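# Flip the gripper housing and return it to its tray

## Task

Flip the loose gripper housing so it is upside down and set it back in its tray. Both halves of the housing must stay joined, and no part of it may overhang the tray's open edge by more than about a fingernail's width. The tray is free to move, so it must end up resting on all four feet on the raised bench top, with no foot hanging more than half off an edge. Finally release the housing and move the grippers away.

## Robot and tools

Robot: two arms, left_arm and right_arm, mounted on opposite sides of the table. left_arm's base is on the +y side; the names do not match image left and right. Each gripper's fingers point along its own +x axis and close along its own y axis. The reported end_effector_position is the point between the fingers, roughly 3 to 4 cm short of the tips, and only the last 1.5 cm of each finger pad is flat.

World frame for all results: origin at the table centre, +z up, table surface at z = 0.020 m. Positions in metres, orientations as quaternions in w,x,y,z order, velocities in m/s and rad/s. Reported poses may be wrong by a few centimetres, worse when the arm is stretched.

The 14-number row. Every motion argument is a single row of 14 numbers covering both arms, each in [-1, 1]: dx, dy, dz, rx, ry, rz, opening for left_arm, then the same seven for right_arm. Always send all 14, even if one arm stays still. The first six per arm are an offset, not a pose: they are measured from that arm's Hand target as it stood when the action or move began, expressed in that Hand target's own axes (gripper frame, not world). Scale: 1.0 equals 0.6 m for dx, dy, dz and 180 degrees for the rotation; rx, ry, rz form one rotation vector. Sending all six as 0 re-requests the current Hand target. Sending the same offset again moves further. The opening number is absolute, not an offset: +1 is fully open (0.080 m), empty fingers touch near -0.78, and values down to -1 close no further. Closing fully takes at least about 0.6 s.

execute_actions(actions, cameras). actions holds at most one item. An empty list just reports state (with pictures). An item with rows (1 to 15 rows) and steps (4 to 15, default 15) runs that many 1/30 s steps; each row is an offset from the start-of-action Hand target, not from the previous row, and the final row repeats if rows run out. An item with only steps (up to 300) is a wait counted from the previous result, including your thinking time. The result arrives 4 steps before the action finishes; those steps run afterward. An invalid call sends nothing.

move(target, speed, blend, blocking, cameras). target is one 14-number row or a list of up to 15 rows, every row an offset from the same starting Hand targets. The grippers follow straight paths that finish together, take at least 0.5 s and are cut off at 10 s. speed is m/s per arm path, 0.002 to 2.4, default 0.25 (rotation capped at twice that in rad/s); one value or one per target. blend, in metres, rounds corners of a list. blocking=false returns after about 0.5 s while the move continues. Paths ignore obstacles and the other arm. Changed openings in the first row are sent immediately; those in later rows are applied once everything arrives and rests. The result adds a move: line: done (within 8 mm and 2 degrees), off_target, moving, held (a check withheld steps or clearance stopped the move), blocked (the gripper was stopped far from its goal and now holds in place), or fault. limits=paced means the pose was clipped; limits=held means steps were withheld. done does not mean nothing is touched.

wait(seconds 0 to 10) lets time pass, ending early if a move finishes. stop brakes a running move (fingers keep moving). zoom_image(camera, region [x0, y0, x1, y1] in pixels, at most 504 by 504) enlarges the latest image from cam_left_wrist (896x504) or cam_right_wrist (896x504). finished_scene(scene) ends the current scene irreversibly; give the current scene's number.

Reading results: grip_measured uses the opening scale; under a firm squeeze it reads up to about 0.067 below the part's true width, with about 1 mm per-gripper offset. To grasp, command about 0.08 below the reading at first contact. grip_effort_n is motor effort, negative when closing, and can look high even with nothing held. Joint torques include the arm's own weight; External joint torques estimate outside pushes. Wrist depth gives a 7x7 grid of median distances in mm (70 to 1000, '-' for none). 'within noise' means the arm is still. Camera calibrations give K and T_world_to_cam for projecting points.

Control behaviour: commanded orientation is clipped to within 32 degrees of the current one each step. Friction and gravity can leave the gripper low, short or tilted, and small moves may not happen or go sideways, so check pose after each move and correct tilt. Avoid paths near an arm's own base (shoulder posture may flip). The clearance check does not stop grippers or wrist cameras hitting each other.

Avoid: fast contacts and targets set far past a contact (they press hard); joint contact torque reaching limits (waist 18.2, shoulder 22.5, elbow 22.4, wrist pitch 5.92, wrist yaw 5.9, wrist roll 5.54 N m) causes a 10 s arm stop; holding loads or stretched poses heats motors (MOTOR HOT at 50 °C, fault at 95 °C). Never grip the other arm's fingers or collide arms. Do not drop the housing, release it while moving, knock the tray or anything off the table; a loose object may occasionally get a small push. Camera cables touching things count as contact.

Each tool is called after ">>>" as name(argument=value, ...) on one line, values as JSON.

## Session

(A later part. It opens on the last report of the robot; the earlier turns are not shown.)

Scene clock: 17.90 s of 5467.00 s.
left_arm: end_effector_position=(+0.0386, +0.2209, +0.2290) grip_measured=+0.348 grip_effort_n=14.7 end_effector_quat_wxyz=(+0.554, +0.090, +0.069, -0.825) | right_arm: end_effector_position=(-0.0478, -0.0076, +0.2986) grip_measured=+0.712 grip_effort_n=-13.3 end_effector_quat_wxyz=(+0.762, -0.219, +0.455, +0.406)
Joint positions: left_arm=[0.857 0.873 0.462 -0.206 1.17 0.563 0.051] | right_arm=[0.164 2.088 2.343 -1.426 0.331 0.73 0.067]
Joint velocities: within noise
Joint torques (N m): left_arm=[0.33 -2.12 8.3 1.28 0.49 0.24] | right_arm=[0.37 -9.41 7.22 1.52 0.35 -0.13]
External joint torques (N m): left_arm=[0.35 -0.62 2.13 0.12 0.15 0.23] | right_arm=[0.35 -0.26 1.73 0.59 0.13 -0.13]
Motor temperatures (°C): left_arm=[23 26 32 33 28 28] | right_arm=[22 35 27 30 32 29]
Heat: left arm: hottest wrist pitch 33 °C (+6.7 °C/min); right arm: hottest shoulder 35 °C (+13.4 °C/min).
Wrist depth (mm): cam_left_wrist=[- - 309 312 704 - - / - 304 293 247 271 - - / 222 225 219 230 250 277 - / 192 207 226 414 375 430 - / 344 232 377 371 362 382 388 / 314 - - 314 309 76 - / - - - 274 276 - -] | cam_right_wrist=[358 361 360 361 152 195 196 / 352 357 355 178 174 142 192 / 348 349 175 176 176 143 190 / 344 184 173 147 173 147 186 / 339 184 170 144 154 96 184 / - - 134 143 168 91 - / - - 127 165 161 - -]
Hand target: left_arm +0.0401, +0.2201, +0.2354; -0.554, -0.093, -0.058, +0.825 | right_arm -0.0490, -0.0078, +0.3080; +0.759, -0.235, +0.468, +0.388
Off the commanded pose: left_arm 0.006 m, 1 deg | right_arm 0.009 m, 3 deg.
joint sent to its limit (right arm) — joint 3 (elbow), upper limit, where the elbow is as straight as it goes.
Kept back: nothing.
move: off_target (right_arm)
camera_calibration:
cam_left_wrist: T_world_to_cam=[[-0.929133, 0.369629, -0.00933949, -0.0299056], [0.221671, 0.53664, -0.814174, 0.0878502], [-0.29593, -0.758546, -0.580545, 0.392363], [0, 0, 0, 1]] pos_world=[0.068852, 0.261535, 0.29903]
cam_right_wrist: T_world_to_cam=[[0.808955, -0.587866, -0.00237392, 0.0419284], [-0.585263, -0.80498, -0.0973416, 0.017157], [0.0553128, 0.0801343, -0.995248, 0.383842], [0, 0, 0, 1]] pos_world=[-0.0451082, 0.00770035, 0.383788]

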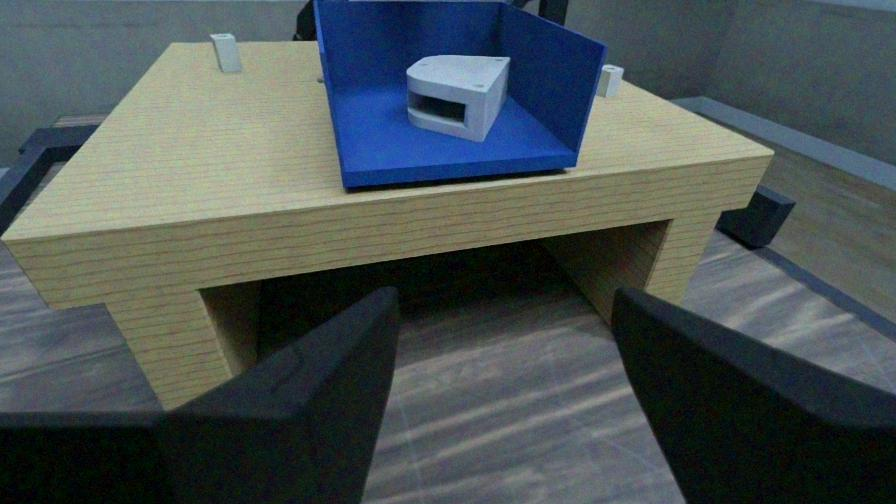

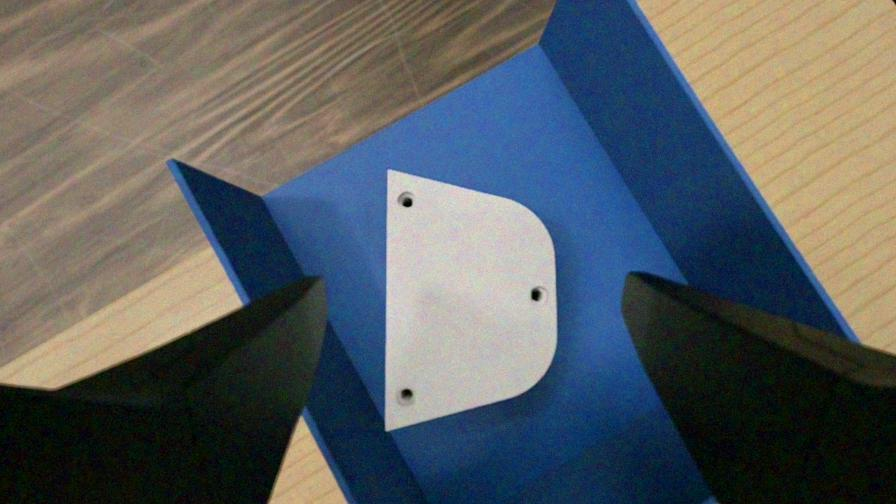

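>>> move(target=[0,0,0,0,0,0,0.35,0.0708,-0.0067,-0.0152,0,0,0,0.71], speed=0.1)

>>> zoom_image(camera="cam_left_wrist", region=[300, 0, 620, 220])

Scene clock: 19.80 s of 5467.00 s.
left_arm: end_effector_position=(+0.0386, +0.2209, +0.2290) grip_measured=+0.348 grip_effort_n=14.2 end_effector_quat_wxyz=(+0.554, +0.090, +0.069, -0.825) | right_arm: end_effector_position=(-0.0398, -0.0020, +0.2696) grip_measured=+0.712 grip_effort_n=-13.7 end_effector_quat_wxyz=(+0.760, -0.231, +0.467, +0.389)
Joint positions: left_arm=[0.857 0.873 0.462 -0.206 1.17 0.563 0.051] | right_arm=[0.142 2.099 2.251 -1.367 0.322 0.73 0.067]
Joint velocities: within noise
Joint torques (N m): left_arm=[0.36 -2.09 8.31 1.28 0.49 0.24] | right_arm=[-0.21 -7.82 5.65 1.42 0.15 -0.12]
External joint torques (N m): left_arm=[0.36 -0.6 2.13 0.12 0.16 0.24] | right_arm=[-0.17 1.62 -0.04 0.55 -0.07 -0.12]
Motor temperatures (°C): left_arm=[23 26 32 33 28 28] | right_arm=[22 35 27 30 32 29]
Heat: left arm: hottest wrist pitch 33 °C (+6.1 °C/min); right arm: hottest shoulder 35 °C (+12.1 °C/min).
Wrist depth (mm): cam_left_wrist=[- - 309 311 706 - - / - 304 294 248 272 - - / 222 225 220 231 252 276 - / 193 207 227 414 375 428 - / 345 231 378 371 362 382 386 / 315 - - 315 309 76 - / - - - 274 276 - -] | cam_right_wrist=[315 318 321 323 134 107 165 / 312 315 317 146 147 119 164 / 310 312 143 144 146 117 162 / 92 122 142 116 144 138 116 / - 95 101 115 116 96 104 / - - 90 114 142 91 - / - - 113 139 141 - -]
Hand target: left_arm +0.0401, +0.2201, +0.2354; -0.554, -0.093, -0.058, +0.825 | right_arm -0.0394, -0.0011, +0.2658; +0.759, -0.235, +0.468, +0.388
Off the commanded pose: left_arm 0.007 m, 1 deg | right_arm 0.004 m, 0 deg.
Kept back: nothing.
move: done
camera_calibration:
cam_left_wrist: T_world_to_cam=[[-0.929133, 0.369629, -0.00933949, -0.0299056], [0.221671, 0.53664, -0.814174, 0.0878502], [-0.29593, -0.758546, -0.580545, 0.392363], [0, 0, 0, 1]] pos_world=[0.068852, 0.261535, 0.29903]
cam_right_wrist: T_world_to_cam=[[0.79778, -0.602468, 0.0240793, 0.0311267], [-0.600399, -0.797441, -0.0600808, 0.0128022], [0.0553986, 0.0334741, -0.997903, 0.354696], [0, 0, 0, 1]] pos_world=[-0.0367955, 0.0170887, 0.353972]

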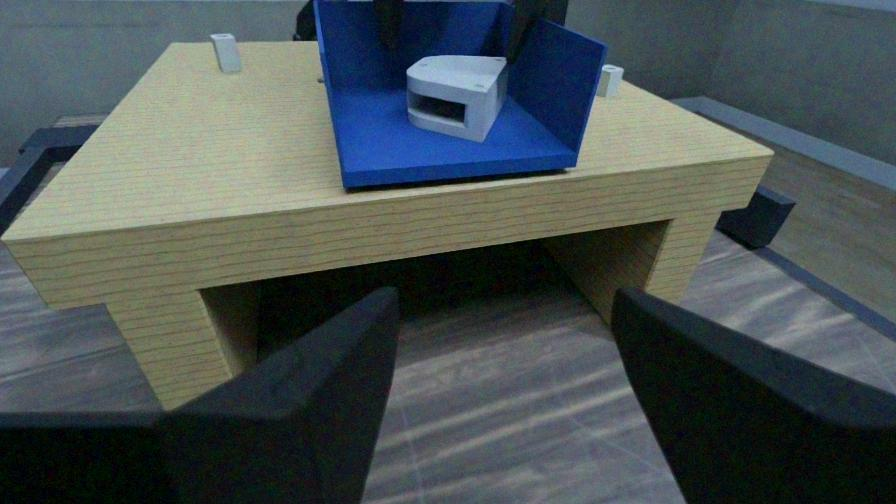

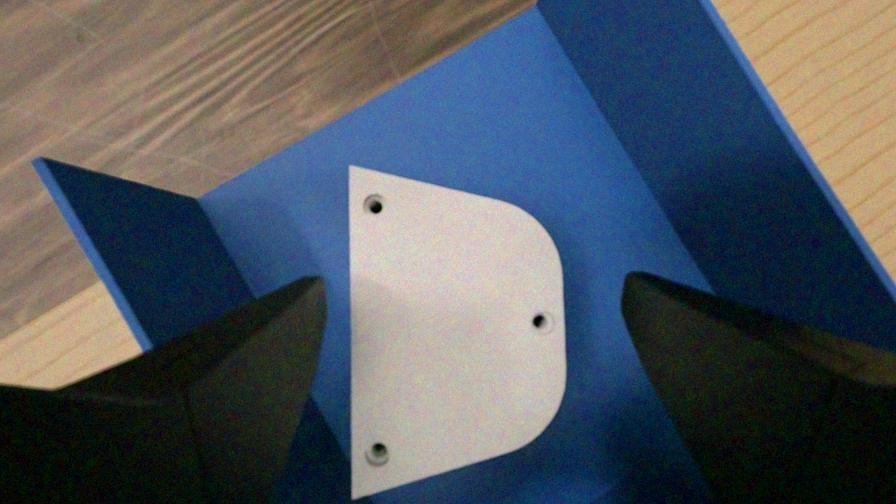

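Scaled by 1.575.

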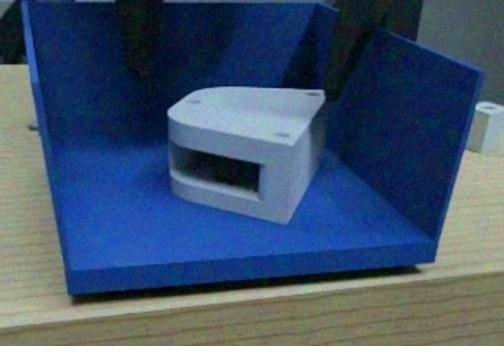

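>>> move(target=[0,0,0,0,0,0,0.35,0.02,-0.0052,-0.0102,0,0,0,0.71], speed=0.05)

>>> zoom_image(camera="cam_left_wrist", region=[300, 0, 620, 220])

Scene clock: 20.73 s of 5467.00 s.
left_arm: end_effector_position=(+0.0386, +0.2209, +0.2290) grip_measured=+0.348 grip_effort_n=14.7 end_effector_quat_wxyz=(+0.554, +0.090, +0.069, -0.825) | right_arm: end_effector_position=(-0.0366, -0.0011, +0.2506) grip_measured=+0.712 grip_effort_n=-13.3 end_effector_quat_wxyz=(+0.760, -0.235, +0.468, +0.385) end_effector_velocity=(+0.002, +0.001, +0.002) end_effector_angular_velocity=(+0.020, -0.002, -0.011)
Joint positions: left_arm=[0.857 0.873 0.462 -0.206 1.17 0.563 0.051] | right_arm=[0.134 2.078 2.141 -1.288 0.322 0.726 0.067]
Joint velocities: left_arm=[within noise] | right_arm=[-0.002 -0.012 -0.017 0.022 0.007 0.007 0]
Joint torques (N m): left_arm=[0.37 -2.11 8.31 1.27 0.5 0.23] | right_arm=[0.07 -9.52 5.28 1.36 0.1 -0.14]
External joint torques (N m): left_arm=[0.38 -0.62 2.17 0.12 0.17 0.23] | right_arm=[-0.02 -0.17 -0.49 0.51 -0.11 -0.14]
Motor temperatures (°C): left_arm=[23 26 32 33 28 28] | right_arm=[22 35 27 30 32 29]
Heat: left arm: hottest wrist pitch 33 °C (+5.8 °C/min); right arm: hottest shoulder 35 °C (+11.6 °C/min).
Wrist depth (mm): cam_left_wrist=[- - 311 306 276 - - / - 305 293 243 276 - - / 222 226 227 230 253 277 - / 193 207 226 412 377 426 - / 346 231 379 371 361 381 387 / 315 - - 313 308 76 - / - - - 272 276 - -] | cam_right_wrist=[295 298 299 118 117 87 146 / 292 295 120 118 117 96 - / 288 122 119 118 116 113 83 / 101 119 121 91 117 115 93 / - - 89 91 91 96 97 / - - 92 92 91 90 - / - - 93 92 116 116 -]
Hand target: left_arm +0.0401, +0.2201, +0.2354; -0.554, -0.093, -0.058, +0.825 | right_arm -0.0370, -0.0028, +0.2525; +0.759, -0.235, +0.468, +0.388
Off the commanded pose: left_arm 0.007 m, 1 deg | right_arm 0.003 m, 0 deg.
Kept back: nothing.
move: done
camera_calibration:
cam_left_wrist: T_world_to_cam=[[-0.929133, 0.369629, -0.00933949, -0.0299056], [0.221671, 0.53664, -0.814174, 0.0878502], [-0.29593, -0.758546, -0.580545, 0.392363], [0, 0, 0, 1]] pos_world=[0.068852, 0.261535, 0.29903]
cam_right_wrist: T_world_to_cam=[[0.795563, -0.604967, 0.0330975, 0.0272096], [-0.603036, -0.795936, -0.0532256, 0.0125769], [0.0585432, 0.0223853, -0.998034, 0.335658], [0, 0, 0, 1]] pos_world=[-0.0337131, 0.0189575, 0.334767]

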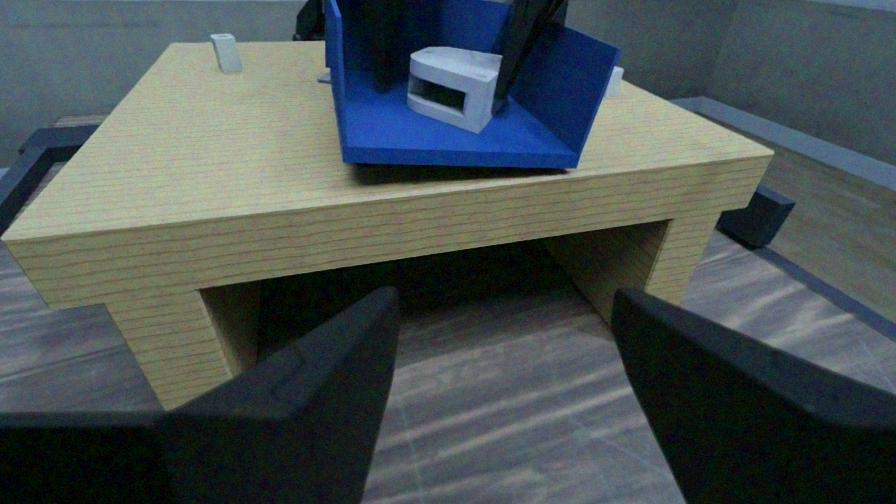

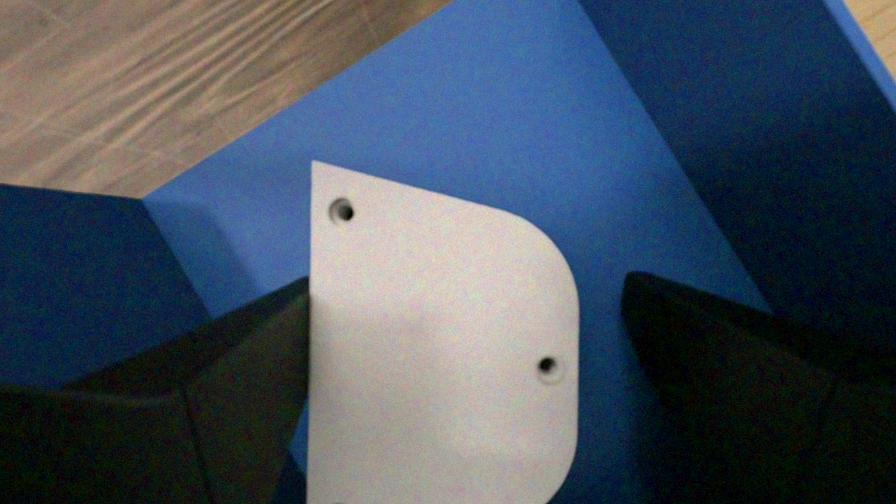

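Scaled by 1.575.

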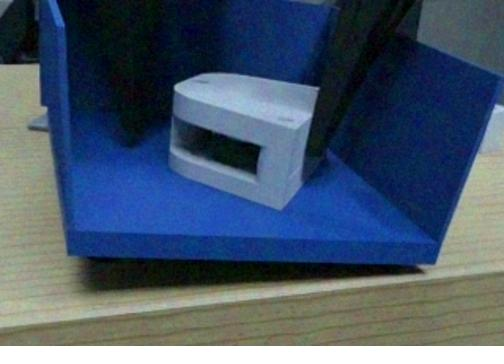

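>>> move(target=[[0,0,0,0,0,0,0.35,-0.0074,0.0001,0.0038,0,0,0,0.71],[0,0,0,0,0,0,0.35,-0.0074,0.0001,0.0038,0,0,0,0.27]], speed=0.05)

>>> zoom_image(camera="cam_left_wrist", region=[300, 0, 620, 220])

Scene clock: 22.17 s of 5467.00 s.
left_arm: end_effector_position=(+0.0386, +0.2209, +0.2290) grip_measured=+0.348 grip_effort_n=15.1 end_effector_quat_wxyz=(+0.554, +0.090, +0.069, -0.825) | right_arm: end_effector_position=(-0.0361, -0.0035, +0.2537) grip_measured=+0.312 grip_effort_n=-83.5 end_effector_quat_wxyz=(+0.759, -0.238, +0.469, +0.383)
Joint positions: left_arm=[0.857 0.873 0.462 -0.206 1.17 0.563 0.051] | right_arm=[0.134 2.077 2.154 -1.308 0.32 0.725 0.049]
Joint velocities: within noise
Joint torques (N m): left_arm=[0.32 -2.1 8.29 1.28 0.5 0.24] | right_arm=[0.12 -8.62 7.53 1.09 0.15 -0.13]
External joint torques (N m): left_arm=[0.33 -0.58 2.09 0.12 0.16 0.23] | right_arm=[0.11 0.69 1.78 0.25 -0.07 -0.13]
Motor temperatures (°C): left_arm=[23 26 33 33 28 28] | right_arm=[22 36 28 30 32 29]
Heat: left arm: hottest elbow 33 °C (+13.5 °C/min); right arm: hottest shoulder 36 °C (+13.5 °C/min).
Wrist depth (mm): cam_left_wrist=[- - 309 303 709 - - / - 305 304 250 272 - - / 222 226 219 230 251 278 - / 193 207 227 414 377 430 - / 345 231 379 372 363 384 389 / 316 - - 315 308 76 - / - - - 273 275 - -] | cam_right_wrist=[293 298 301 130 131 91 148 / 293 296 128 129 131 100 147 / 290 125 126 128 130 112 87 / - 124 125 100 102 129 94 / - 113 - 99 101 129 102 / - - 85 99 100 78 - / - - 78 98 99 - -]
Hand target: left_arm +0.0401, +0.2201, +0.2354; -0.554, -0.093, -0.058, +0.825 | right_arm -0.0370, -0.0029, +0.2574; +0.759, -0.235, +0.468, +0.388
Off the commanded pose: left_arm 0.007 m, 1 deg | right_arm 0.004 m, 1 deg.
Kept back: nothing.
move: done
camera_calibration:
cam_left_wrist: T_world_to_cam=[[-0.929133, 0.369629, -0.00933949, -0.0299056], [0.221671, 0.53664, -0.814174, 0.0878502], [-0.29593, -0.758546, -0.580545, 0.392363], [0, 0, 0, 1]] pos_world=[0.068852, 0.261535, 0.29903]
cam_right_wrist: T_world_to_cam=[[0.795882, -0.604349, 0.0365316, 0.024365], [-0.602643, -0.796552, -0.0482408, 0.00981747], [0.0582535, 0.0163785, -0.998167, 0.3388], [0, 0, 0, 1]] pos_world=[-0.0332116, 0.0169961, 0.337763]

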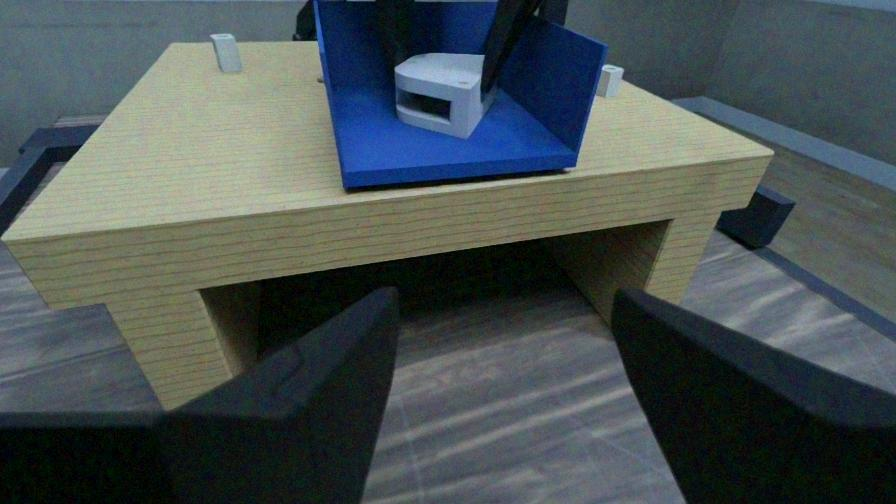

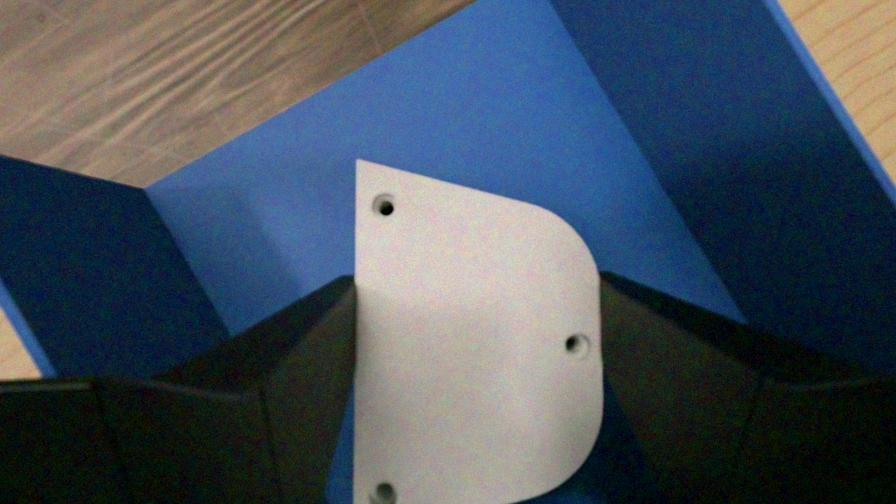

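Scaled by 1.575.

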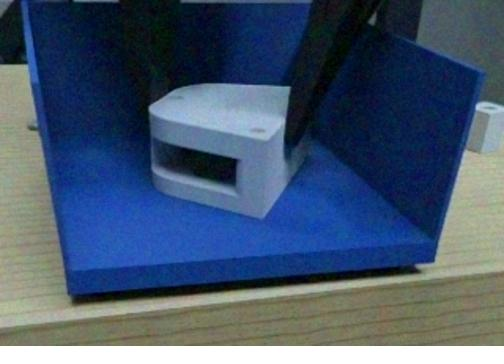

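>>> move(target=[0,0,0,0,0,0,0.35,0.0043,-0.0097,0.0087,-0.1637,0.0011,0.0828,0.27], speed=0.12)

>>> zoom_image(camera="cam_left_wrist", region=[300, 0, 620, 220])

Scene clock: 25.10 s of 5467.00 s.
left_arm: end_effector_position=(+0.0386, +0.2209, +0.2290) grip_measured=+0.348 grip_effort_n=14.7 end_effector_quat_wxyz=(+0.554, +0.090, +0.069, -0.825) | right_arm: end_effector_position=(-0.0300, +0.0003, +0.2540) grip_measured=+0.312 grip_effort_n=-83.5 end_effector_quat_wxyz=(+0.617, -0.361, +0.384, +0.585)
Joint positions: left_arm=[0.857 0.873 0.462 -0.206 1.17 0.563 0.051] | right_arm=[0.03 1.972 1.988 -1.127 0.041 0.09 0.049]
Joint velocities: within noise
Joint torques (N m): left_arm=[0.37 -2.08 8.29 1.28 0.5 0.24] | right_arm=[-0.28 -9.26 5.71 1.6 -0.11 -0.12]
External joint torques (N m): left_arm=[0.39 -0.59 2.17 0.14 0.16 0.24] | right_arm=[-0.23 -0.26 -0.38 0.56 -0.14 -0.12]
Motor temperatures (°C): left_arm=[23 26 33 33 28 28] | right_arm=[22 37 28 30 32 29]
Heat: left arm: hottest elbow 33 °C (+12.0 °C/min); right arm: hottest shoulder 37 °C (+14.3 °C/min).
Wrist depth (mm): cam_left_wrist=[- - 304 298 711 - - / - 305 303 249 272 - - / 222 226 219 231 251 277 - / 193 207 226 413 375 431 - / 346 231 379 371 363 384 387 / 315 - - 313 308 76 - / - - - 272 274 - -] | cam_right_wrist=[- 100 303 303 307 310 93 / - 101 128 129 130 131 100 / - 84 127 128 129 130 95 / - 96 126 100 102 128 94 / - 96 - 99 100 - 94 / - - 85 99 100 78 - / - - 78 98 99 - -]
Hand target: left_arm +0.0401, +0.2201, +0.2354; -0.554, -0.093, -0.058, +0.825 | right_arm -0.0290, -0.0015, +0.2573; +0.617, -0.358, +0.382, +0.587
Off the commanded pose: left_arm 0.007 m, 1 deg | right_arm 0.004 m, 0 deg.
Kept back: nothing.
move: done
camera_calibration:
cam_left_wrist: T_world_to_cam=[[-0.929133, 0.369629, -0.00933949, -0.0299056], [0.221671, 0.53664, -0.814174, 0.0878502], [-0.29593, -0.758546, -0.580545, 0.392363], [0, 0, 0, 1]] pos_world=[0.068852, 0.261535, 0.29903]
cam_right_wrist: T_world_to_cam=[[0.996989, -0.0703447, 0.0326347, 0.028646], [-0.0687964, -0.996553, -0.046361, 0.0321742], [0.0357835, 0.0439763, -0.998392, 0.33805], [0, 0, 0, 1]] pos_world=[-0.0384428, 0.0192122, 0.338063]

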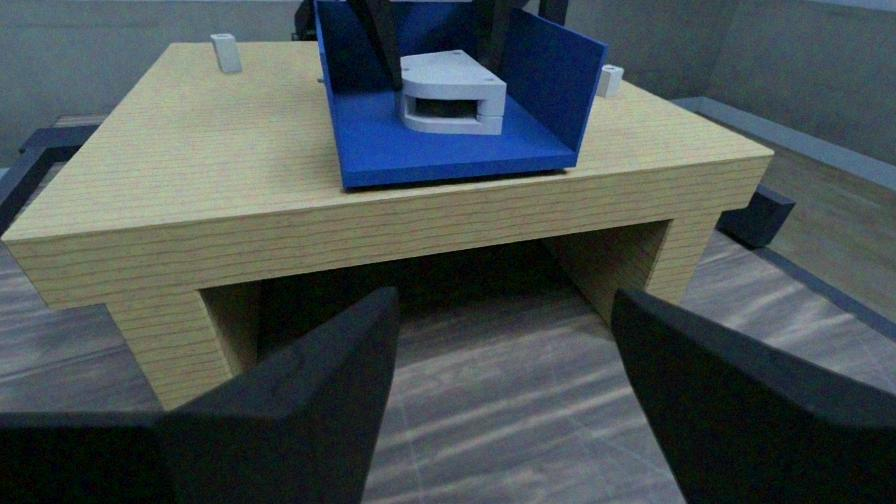

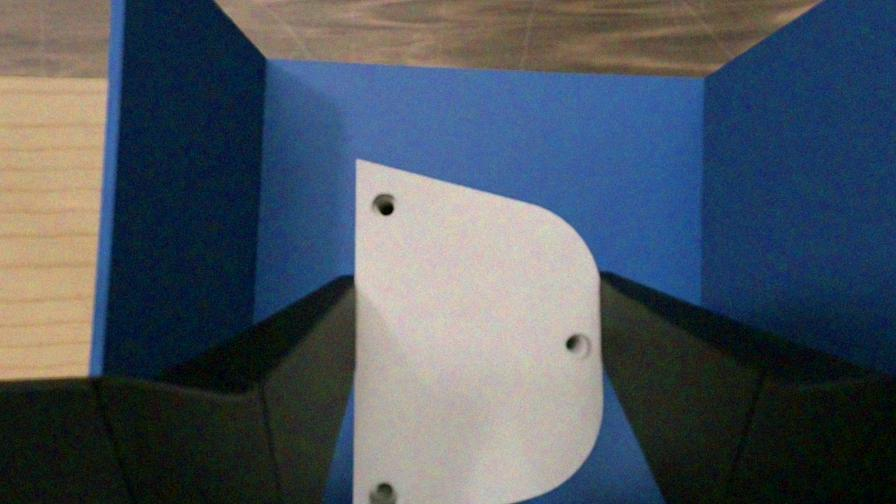

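Scaled by 1.575.

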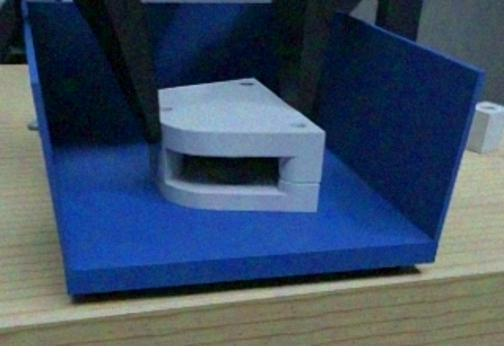

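>>> move(target=[[0,0,0,0,0,0,0.35,0,0,0,0,0,0,0.45],[0,0,0,0,0,0,0.35,-0.0098,0.0014,-0.0193,0,0,0,0.45]], speed=0.06)

>>> zoom_image(camera="cam_left_wrist", region=[300, 0, 620, 220])

Scene clock: 26.80 s of 5467.00 s.
left_arm: end_effector_position=(+0.0386, +0.2209, +0.2290) grip_measured=+0.348 grip_effort_n=14.7 end_effector_quat_wxyz=(+0.554, +0.090, +0.069, -0.825) | right_arm: end_effector_position=(-0.0294, -0.0125, +0.2532) grip_measured=+0.447 grip_effort_n=11.9 end_effector_quat_wxyz=(+0.616, -0.362, +0.385, +0.584)
Joint positions: left_arm=[0.857 0.873 0.462 -0.206 1.17 0.563 0.051] | right_arm=[0.03 1.917 1.908 -1.106 0.04 0.089 0.055]
Joint velocities: within noise
Joint torques (N m): left_arm=[0.35 -2.12 8.32 1.28 0.49 0.24] | right_arm=[0.22 -9.16 5.84 1.63 -0.01 0.06]
External joint torques (N m): left_arm=[0.37 -0.57 2.1 0.11 0.15 0.24] | right_arm=[0.22 -0.57 -0.22 0.61 -0.03 0.06]
Motor temperatures (°C): left_arm=[23 26 34 33 28 28] | right_arm=[22 38 28 30 32 29]
Heat: left arm: hottest elbow 34 °C (+13.4 °C/min); right arm: hottest shoulder 38 °C (+15.7 °C/min).
Wrist depth (mm): cam_left_wrist=[- - 304 307 710 - - / - 305 304 248 271 - - / 222 226 219 231 251 278 - / 193 207 226 411 377 430 - / 347 231 377 372 362 383 387 / 314 - - 313 308 76 - / - - - 273 275 - -] | cam_right_wrist=[- 97 128 129 306 122 98 / - 104 127 128 129 127 98 / - 92 - 101 129 129 97 / - 99 126 100 101 126 88 / - 94 91 99 100 111 84 / - - 83 99 100 77 - / - - 98 124 126 - -]
Hand target: left_arm +0.0401, +0.2201, +0.2354; -0.554, -0.093, -0.058, +0.825 | right_arm -0.0304, -0.0145, +0.2574; +0.617, -0.358, +0.382, +0.587
Off the commanded pose: left_arm 0.007 m, 1 deg | right_arm 0.005 m, 1 deg.
Kept back: nothing.
move: done
camera_calibration:
cam_left_wrist: T_world_to_cam=[[-0.929133, 0.369629, -0.00933949, -0.0299056], [0.221671, 0.53664, -0.814174, 0.0878502], [-0.29593, -0.758546, -0.580545, 0.392363], [0, 0, 0, 1]] pos_world=[0.068852, 0.261535, 0.29903]
cam_right_wrist: T_world_to_cam=[[0.997062, -0.0695038, 0.0321984, 0.0273296], [-0.0680867, -0.996744, -0.0431963, 0.0186025], [0.0350958, 0.0408771, -0.998548, 0.337828], [0, 0, 0, 1]] pos_world=[-0.0378391, 0.00663206, 0.337261]

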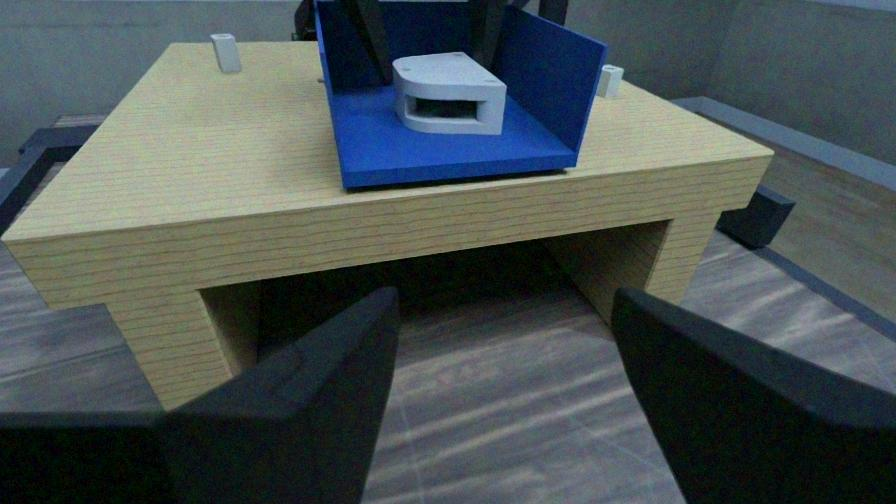

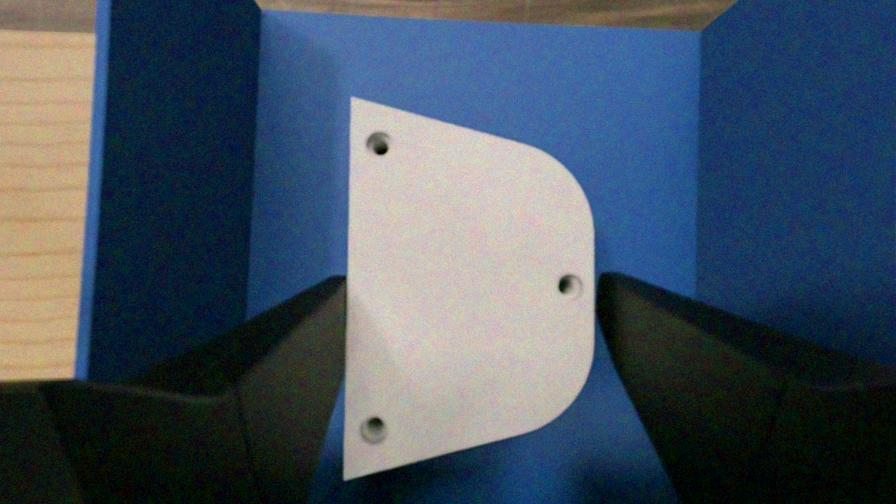

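Scaled by 1.575.

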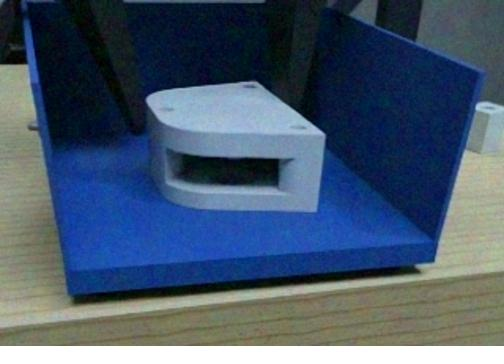

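>>> execute_actions(actions=[])

Scene clock: 27.27 s of 5467.00 s.
left_arm: end_effector_position=(+0.0386, +0.2209, +0.2290) grip_measured=+0.348 grip_effort_n=16.0 end_effector_quat_wxyz=(+0.554, +0.090, +0.069, -0.825) | right_arm: end_effector_position=(-0.0294, -0.0126, +0.2528) grip_measured=+0.447 grip_effort_n=12.3 end_effector_quat_wxyz=(+0.616, -0.362, +0.385, +0.584)
Joint positions: left_arm=[0.857 0.873 0.462 -0.206 1.17 0.563 0.051] | right_arm=[0.03 1.917 1.907 -1.106 0.04 0.089 0.055]
Joint velocities: within noise
Joint torques (N m): left_arm=[0.35 -2.12 8.28 1.28 0.5 0.23] | right_arm=[0.22 -9.18 5.91 1.62 0 0.05]
External joint torques (N m): left_arm=[0.36 -0.63 2.16 0.14 0.16 0.23] | right_arm=[0.32 -0.6 -0.18 0.59 -0.04 0.05]
Motor temperatures (°C): left_arm=[23 26 34 33 28 28] | right_arm=[22 38 28 30 32 29]
Heat: left arm: hottest elbow 34 °C (+13.2 °C/min); right arm: hottest shoulder 38 °C (+15.4 °C/min).
Wrist depth (mm): cam_left_wrist=[- - 304 307 709 - - / - 304 294 248 270 - - / 222 226 220 231 251 277 - / 193 207 227 414 375 426 - / 346 232 379 370 363 384 388 / 316 - - 315 308 76 - / - - - 274 276 - -] | cam_right_wrist=[- 97 128 129 305 122 98 / - 104 127 128 129 127 98 / - 92 - 100 128 128 97 / - 99 125 99 103 125 88 / - 93 91 99 99 111 84 / - - 83 98 99 77 - / - - 97 124 125 - -]
Hand target: left_arm +0.0401, +0.2201, +0.2354; -0.554, -0.093, -0.058, +0.825 | right_arm -0.0304, -0.0145, +0.2574; +0.617, -0.358, +0.382, +0.587
Off the commanded pose: left_arm 0.007 m, 1 deg | right_arm 0.005 m, 1 deg.
Steps of this call (1-14: nothing new was sent). Readings (end_effector_position of left_arm | right_arm):
1: (+0.0386, +0.2209, +0.2290) | (-0.0294, -0.0126, +0.2530)
2: (+0.0386, +0.2209, +0.2290) | (-0.0294, -0.0126, +0.2529)
4: (+0.0386, +0.2209, +0.2290) | (-0.0294, -0.0127, +0.2528)
8: (+0.0386, +0.2209, +0.2290) | (-0.0294, -0.0127, +0.2528)
14: the state above
camera_calibration:
cam_left_wrist: T_world_to_cam=[[-0.929133, 0.369629, -0.00933949, -0.0299056], [0.221671, 0.53664, -0.814174, 0.0878502], [-0.29593, -0.758546, -0.580545, 0.392363], [0, 0, 0, 1]] pos_world=[0.068852, 0.261535, 0.29903]
cam_right_wrist: T_world_to_cam=[[0.997059, -0.0694827, 0.0323452, 0.0272937], [-0.0680842, -0.996774, -0.0425002, 0.0183555], [0.0351939, 0.040173, -0.998573, 0.337445], [0, 0, 0, 1]] pos_world=[-0.0378397, 0.00663654, 0.33686]

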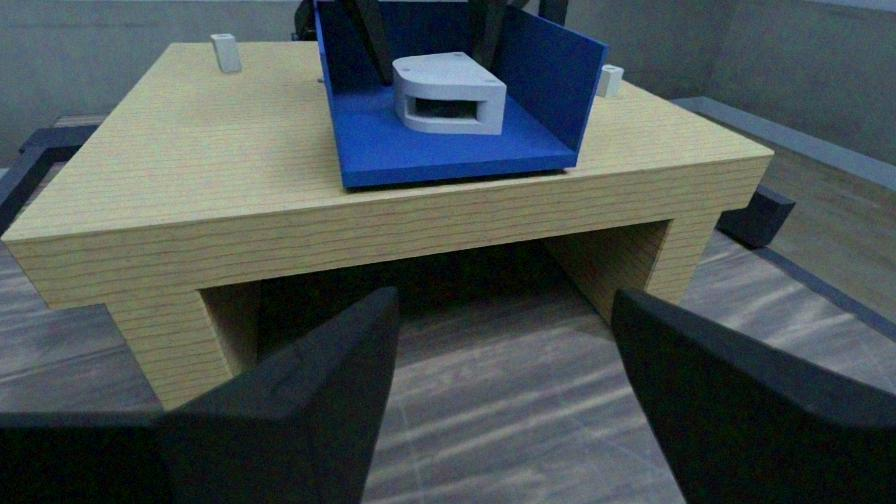

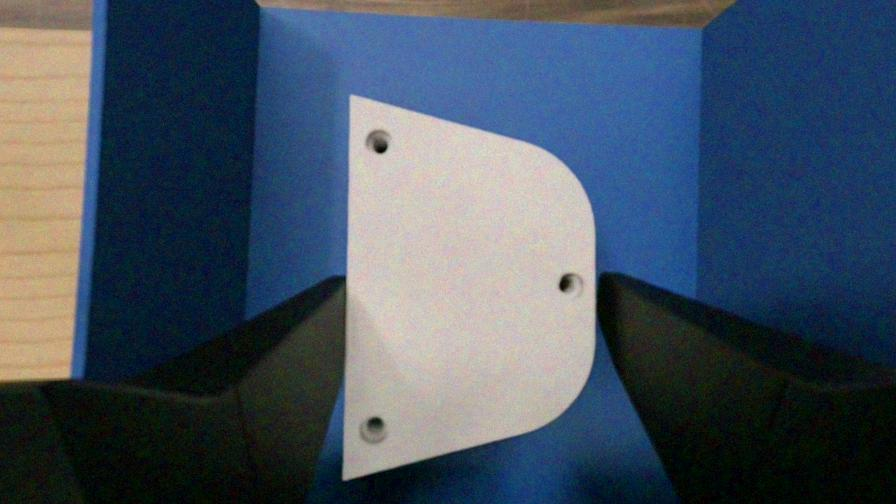

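>>> move(target=[[0,0,0,0,0,0,0.35,0.0134,0,-0.0068,0,0,0,0.46],[0,0,0,0,0,0,0.35,0.0134,0,-0.0068,0,0,0,0.25]], speed=0.05)

Scene clock: 29.40 s of 5467.00 s.
left_arm: end_effector_position=(+0.0386, +0.2209, +0.2290) grip_measured=+0.348 grip_effort_n=14.7 end_effector_quat_wxyz=(+0.554, +0.090, +0.069, -0.825) | right_arm: end_effector_position=(-0.0294, -0.0127, +0.2439) grip_measured=+0.316 grip_effort_n=-83.5 end_effector_quat_wxyz=(+0.616, -0.362, +0.385, +0.584)
Joint positions: left_arm=[0.857 0.873 0.462 -0.206 1.17 0.563 0.051] | right_arm=[0.03 1.907 1.858 -1.066 0.04 0.089 0.049]
Joint velocities: within noise
Joint torques (N m): left_arm=[0.35 -2.07 8.28 1.29 0.48 0.24] | right_arm=[0.23 -9.11 6.01 1.59 0 0.06]
External joint torques (N m): left_arm=[0.39 -0.56 2.12 0.14 0.14 0.24] | right_arm=[0.22 -0.59 -0.1 0.56 -0.02 0.06]
Motor temperatures (°C): left_arm=[23 26 34 33 28 28] | right_arm=[22 38 28 30 32 29]
Heat: left arm: hottest elbow 34 °C (+12.2 °C/min); right arm: hottest shoulder 38 °C (+14.3 °C/min).
Wrist depth (mm): cam_left_wrist=[- - 300 304 707 - - / - 306 294 250 272 - - / 222 225 219 230 251 276 - / 193 207 227 413 375 427 - / 344 232 378 371 363 383 388 / 314 - - 314 310 76 - / - - - 274 275 - -] | cam_right_wrist=[- 90 119 120 121 121 98 / - 103 118 92 120 120 - / - 98 117 91 92 120 92 / - 98 116 91 91 119 88 / - 93 - 90 91 110 87 / - - 89 90 90 78 - / - - 79 89 116 - -]
Hand target: left_arm +0.0401, +0.2201, +0.2354; -0.554, -0.093, -0.058, +0.825 | right_arm -0.0304, -0.0145, +0.2483; +0.617, -0.358, +0.382, +0.587
Off the commanded pose: left_arm 0.007 m, 1 deg | right_arm 0.005 m, 1 deg.
Kept back: nothing.
move: done
camera_calibration:
cam_left_wrist: T_world_to_cam=[[-0.929133, 0.369629, -0.00933949, -0.0299056], [0.221671, 0.53664, -0.814174, 0.0878502], [-0.29593, -0.758546, -0.580545, 0.392363], [0, 0, 0, 1]] pos_world=[0.068852, 0.261535, 0.29903]
cam_right_wrist: T_world_to_cam=[[0.997058, -0.069501, 0.0323261, 0.0275809], [-0.0680925, -0.99676, -0.042805, 0.0179752], [0.0351964, 0.0404779, -0.99856, 0.328556], [0, 0, 0, 1]] pos_world=[-0.0378397, 0.0065346, 0.327961]

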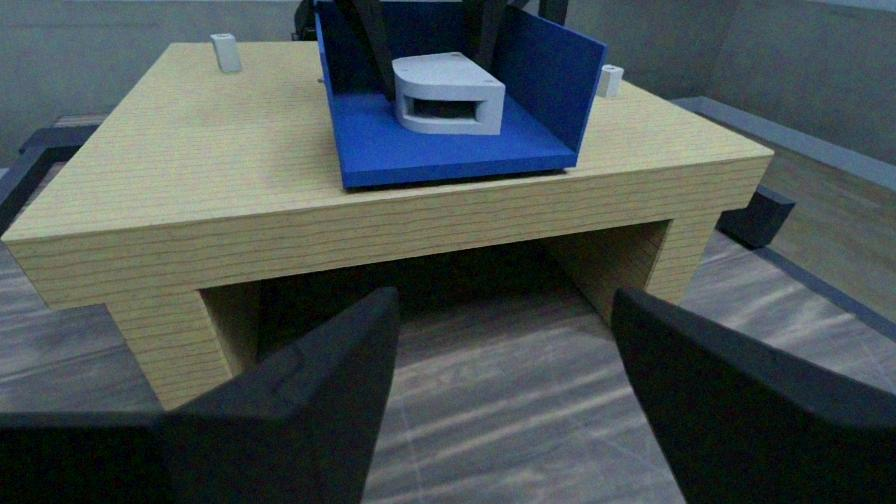

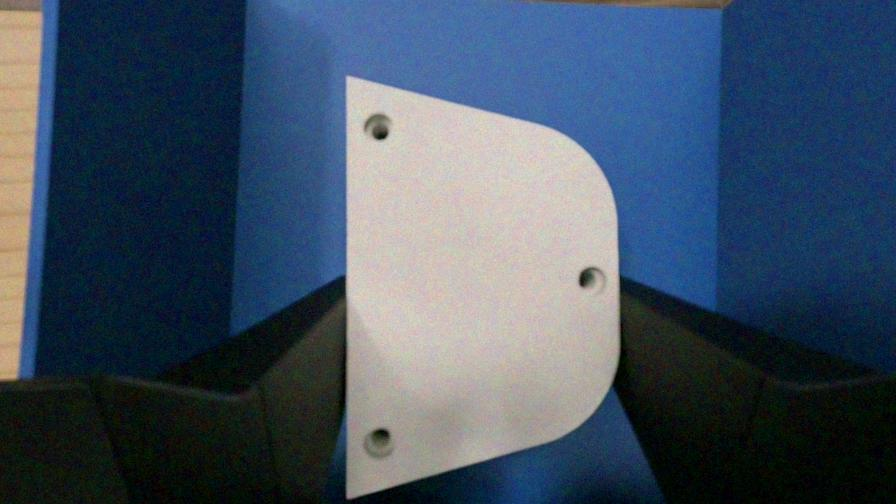

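>>> move(target=[[0,0,0,0,0,0,0.35,-0.015,0,0.0075,0,0,0,0.22],[0,0,0,0,0,0,0.35,-0.112,0,0.0564,0,0,0,0.22]], speed=[0.03,0.08])

Scene clock: 31.30 s of 5467.00 s.
left_arm: end_effector_position=(+0.0386, +0.2209, +0.2290) grip_measured=+0.348 grip_effort_n=15.1 end_effector_quat_wxyz=(+0.554, +0.090, +0.069, -0.825) | right_arm: end_effector_position=(-0.0292, -0.0167, +0.3222) grip_measured=+0.316 grip_effort_n=-83.5 end_effector_quat_wxyz=(+0.620, -0.355, +0.379, +0.588)
Joint positions: left_arm=[0.857 0.873 0.462 -0.206 1.17 0.563 0.051] | right_arm=[0.03 2.016 2.341 -1.418 0.04 0.089 0.049]
Joint velocities: within noise
Joint torques (N m): left_arm=[0.33 -2.1 8.33 1.29 0.49 0.24] | right_arm=[0.13 -7.09 7.48 1.4 -0.02 0]
External joint torques (N m): left_arm=[0.35 -0.53 2.04 0.1 0.14 0.23] | right_arm=[0.08 1.48 2.09 0.36 -0.04 0]
Motor temperatures (°C): left_arm=[23 26 34 33 28 28] | right_arm=[22 38 29 30 32 29]
Heat: left arm: hottest elbow 34 °C (+11.5 °C/min); right arm: hottest shoulder 38 °C (+13.4 °C/min).
Wrist depth (mm): cam_left_wrist=[- - 307 315 706 - - / - 305 303 288 272 - - / 221 226 220 230 252 277 - / 192 207 226 414 375 427 - / 345 231 378 369 363 386 389 / 315 - - 314 308 76 - / - - - 273 275 - -] | cam_right_wrist=[369 370 375 376 378 382 385 / 366 367 154 372 378 216 383 / 207 208 144 91 92 214 215 / 205 206 144 91 91 211 212 / 202 205 - 90 91 210 212 / - - 89 90 90 78 - / - - 79 147 170 - -]
Hand target: left_arm +0.0401, +0.2201, +0.2354; -0.554, -0.093, -0.058, +0.825 | right_arm -0.0300, -0.0146, +0.3235; +0.617, -0.358, +0.382, +0.587
Off the commanded pose: left_arm 0.007 m, 1 deg | right_arm 0.003 m, 1 deg.
joint sent to its limit (right arm) — joint 3 (elbow), upper limit, where the elbow is as straight as it goes.
Kept back: nothing.
move: done
camera_calibration:
cam_left_wrist: T_world_to_cam=[[-0.929133, 0.369629, -0.00933949, -0.0299056], [0.221671, 0.53664, -0.814174, 0.0878502], [-0.29593, -0.758546, -0.580545, 0.392363], [0, 0, 0, 1]] pos_world=[0.068852, 0.261535, 0.29903]
cam_right_wrist: T_world_to_cam=[[0.997091, -0.0700938, 0.0299395, 0.0252983], [-0.0680684, -0.995624, -0.0640203, 0.024176], [0.0342959, 0.0617961, -0.997499, 0.4069], [0, 0, 0, 1]] pos_world=[-0.0375341, 0.000698613, 0.406673]

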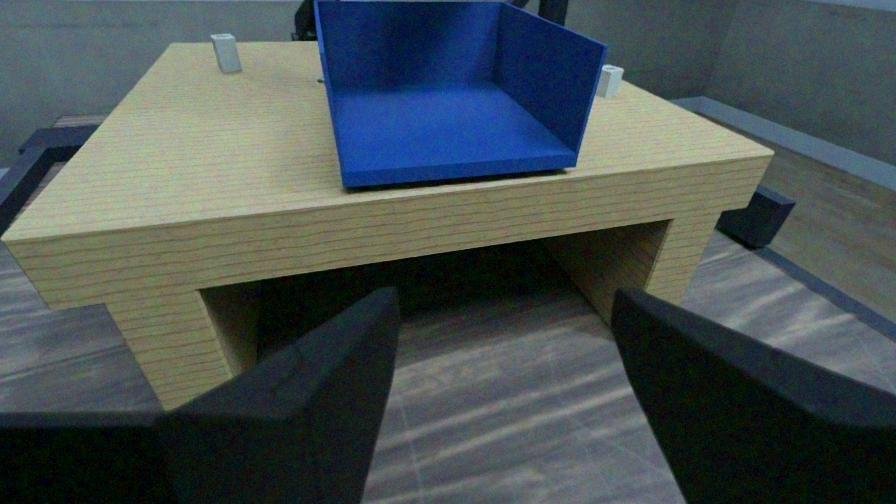

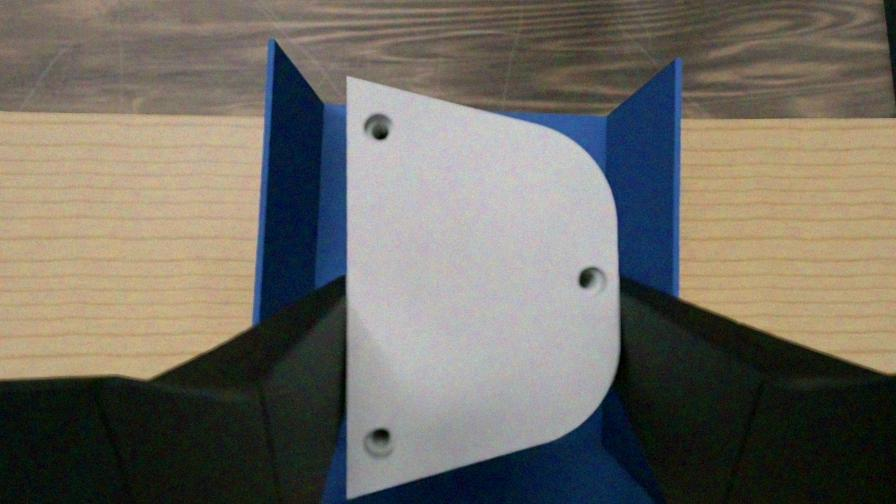

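>>> move(target=[0.1065,-0.063,0.1397,0.475,0.0425,0.149,0.26,0,0,0,0,0,0,0.22], speed=0.25)

Scene clock: 35.73 s of 5467.00 s.
left_arm: end_effector_position=(-0.0253, +0.1602, +0.3059) grip_measured=+0.262 grip_effort_n=-11.4 end_effector_quat_wxyz=(+0.503, +0.498, -0.499, -0.501) | right_arm: end_effector_position=(-0.0292, -0.0168, +0.3223) grip_measured=+0.316 grip_effort_n=-83.5 end_effector_quat_wxyz=(+0.620, -0.355, +0.379, +0.588)
Joint positions: left_arm=[-0.019 0.76 0.443 0.319 -0.029 1.564 0.047] | right_arm=[0.03 2.016 2.341 -1.419 0.04 0.089 0.049]
Joint velocities: within noise
Joint torques (N m): left_arm=[-0.2 -1.48 5.71 2.2 -0.08 0.13] | right_arm=[0.12 -7.14 7.46 1.43 -0.02 0]
External joint torques (N m): left_arm=[-0.19 -0.17 -0.85 0.63 -0.08 0.18] | right_arm=[0.02 1.48 2.04 0.39 -0.03 0.01]
Motor temperatures (°C): left_arm=[23 26 34 34 28 28] | right_arm=[22 39 29 30 32 29]
Heat: left arm: hottest elbow 34 °C (+10.1 °C/min); right arm: hottest shoulder 39 °C (+13.4 °C/min).
Wrist depth (mm): cam_left_wrist=[- - 218 - 355 201 148 / 208 214 232 217 269 205 141 / 213 223 243 - 286 205 149 / - - 289 - 282 204 160 / - - - - 100 180 173 / - - - - - - 186 / - - - - - - -] | cam_right_wrist=[371 375 376 376 381 383 386 / 367 371 155 374 374 215 379 / 206 208 144 91 92 214 216 / 205 206 144 91 91 212 214 / 203 204 - 90 91 211 211 / - - 89 90 90 78 - / - - 79 147 170 - -]
Hand target: left_arm -0.0259, +0.1599, +0.3028; +0.500, +0.500, -0.500, -0.500 | right_arm -0.0300, -0.0147, +0.3236; +0.617, -0.358, +0.382, +0.587
Off the commanded pose: left_arm 0.003 m, 0 deg | right_arm 0.003 m, 1 deg.
joint sent to its limit (right arm) — joint 3 (elbow), upper limit, where the elbow is as straight as it goes.
Kept back: nothing.
move: done
camera_calibration:
cam_left_wrist: T_world_to_cam=[[0.0151131, -0.0163106, -0.999753, 0.32265], [0.923717, 0.382998, 0.00771521, -0.0119399], [0.382777, -0.923605, 0.0208546, 0.231657], [0, 0, 0, 1]] pos_world=[-0.0825203, 0.223796, 0.317831]
cam_right_wrist: T_world_to_cam=[[0.997091, -0.0700863, 0.0299585, 0.0252836], [-0.0680702, -0.995644, -0.0637144, 0.0239539], [0.0342936, 0.0614898, -0.997518, 0.406914], [0, 0, 0, 1]] pos_world=[-0.037534, 0.00060057, 0.406673]

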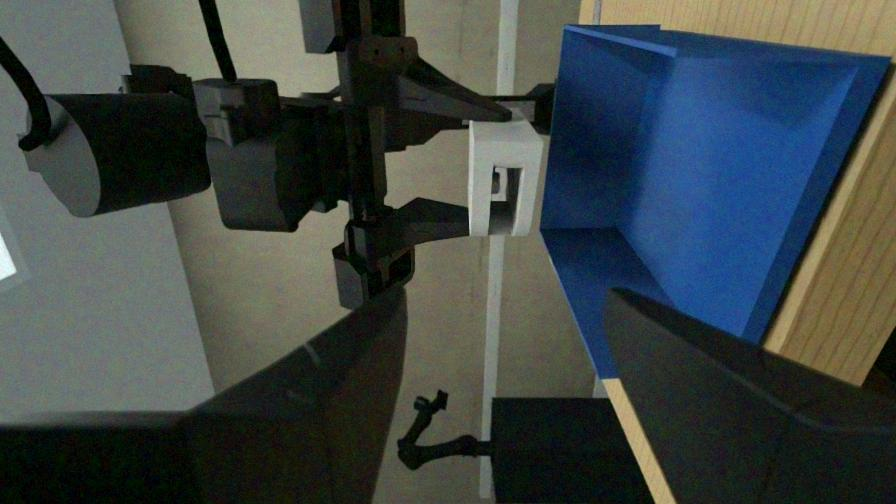

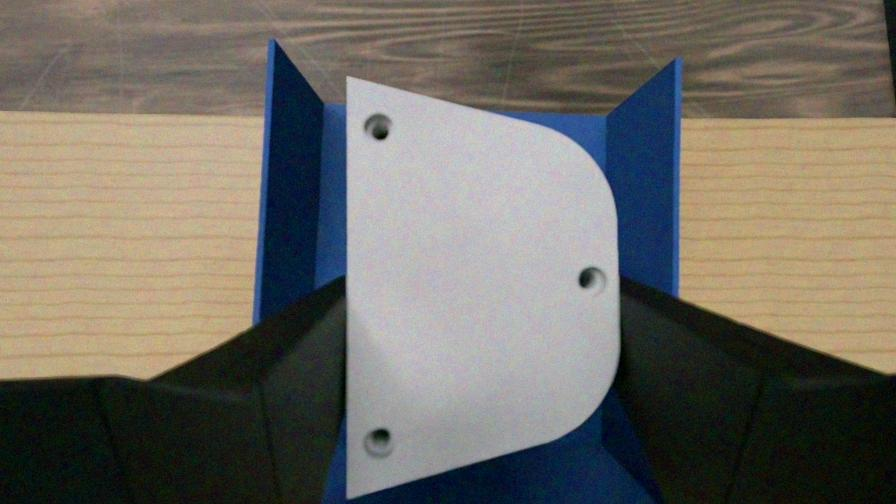

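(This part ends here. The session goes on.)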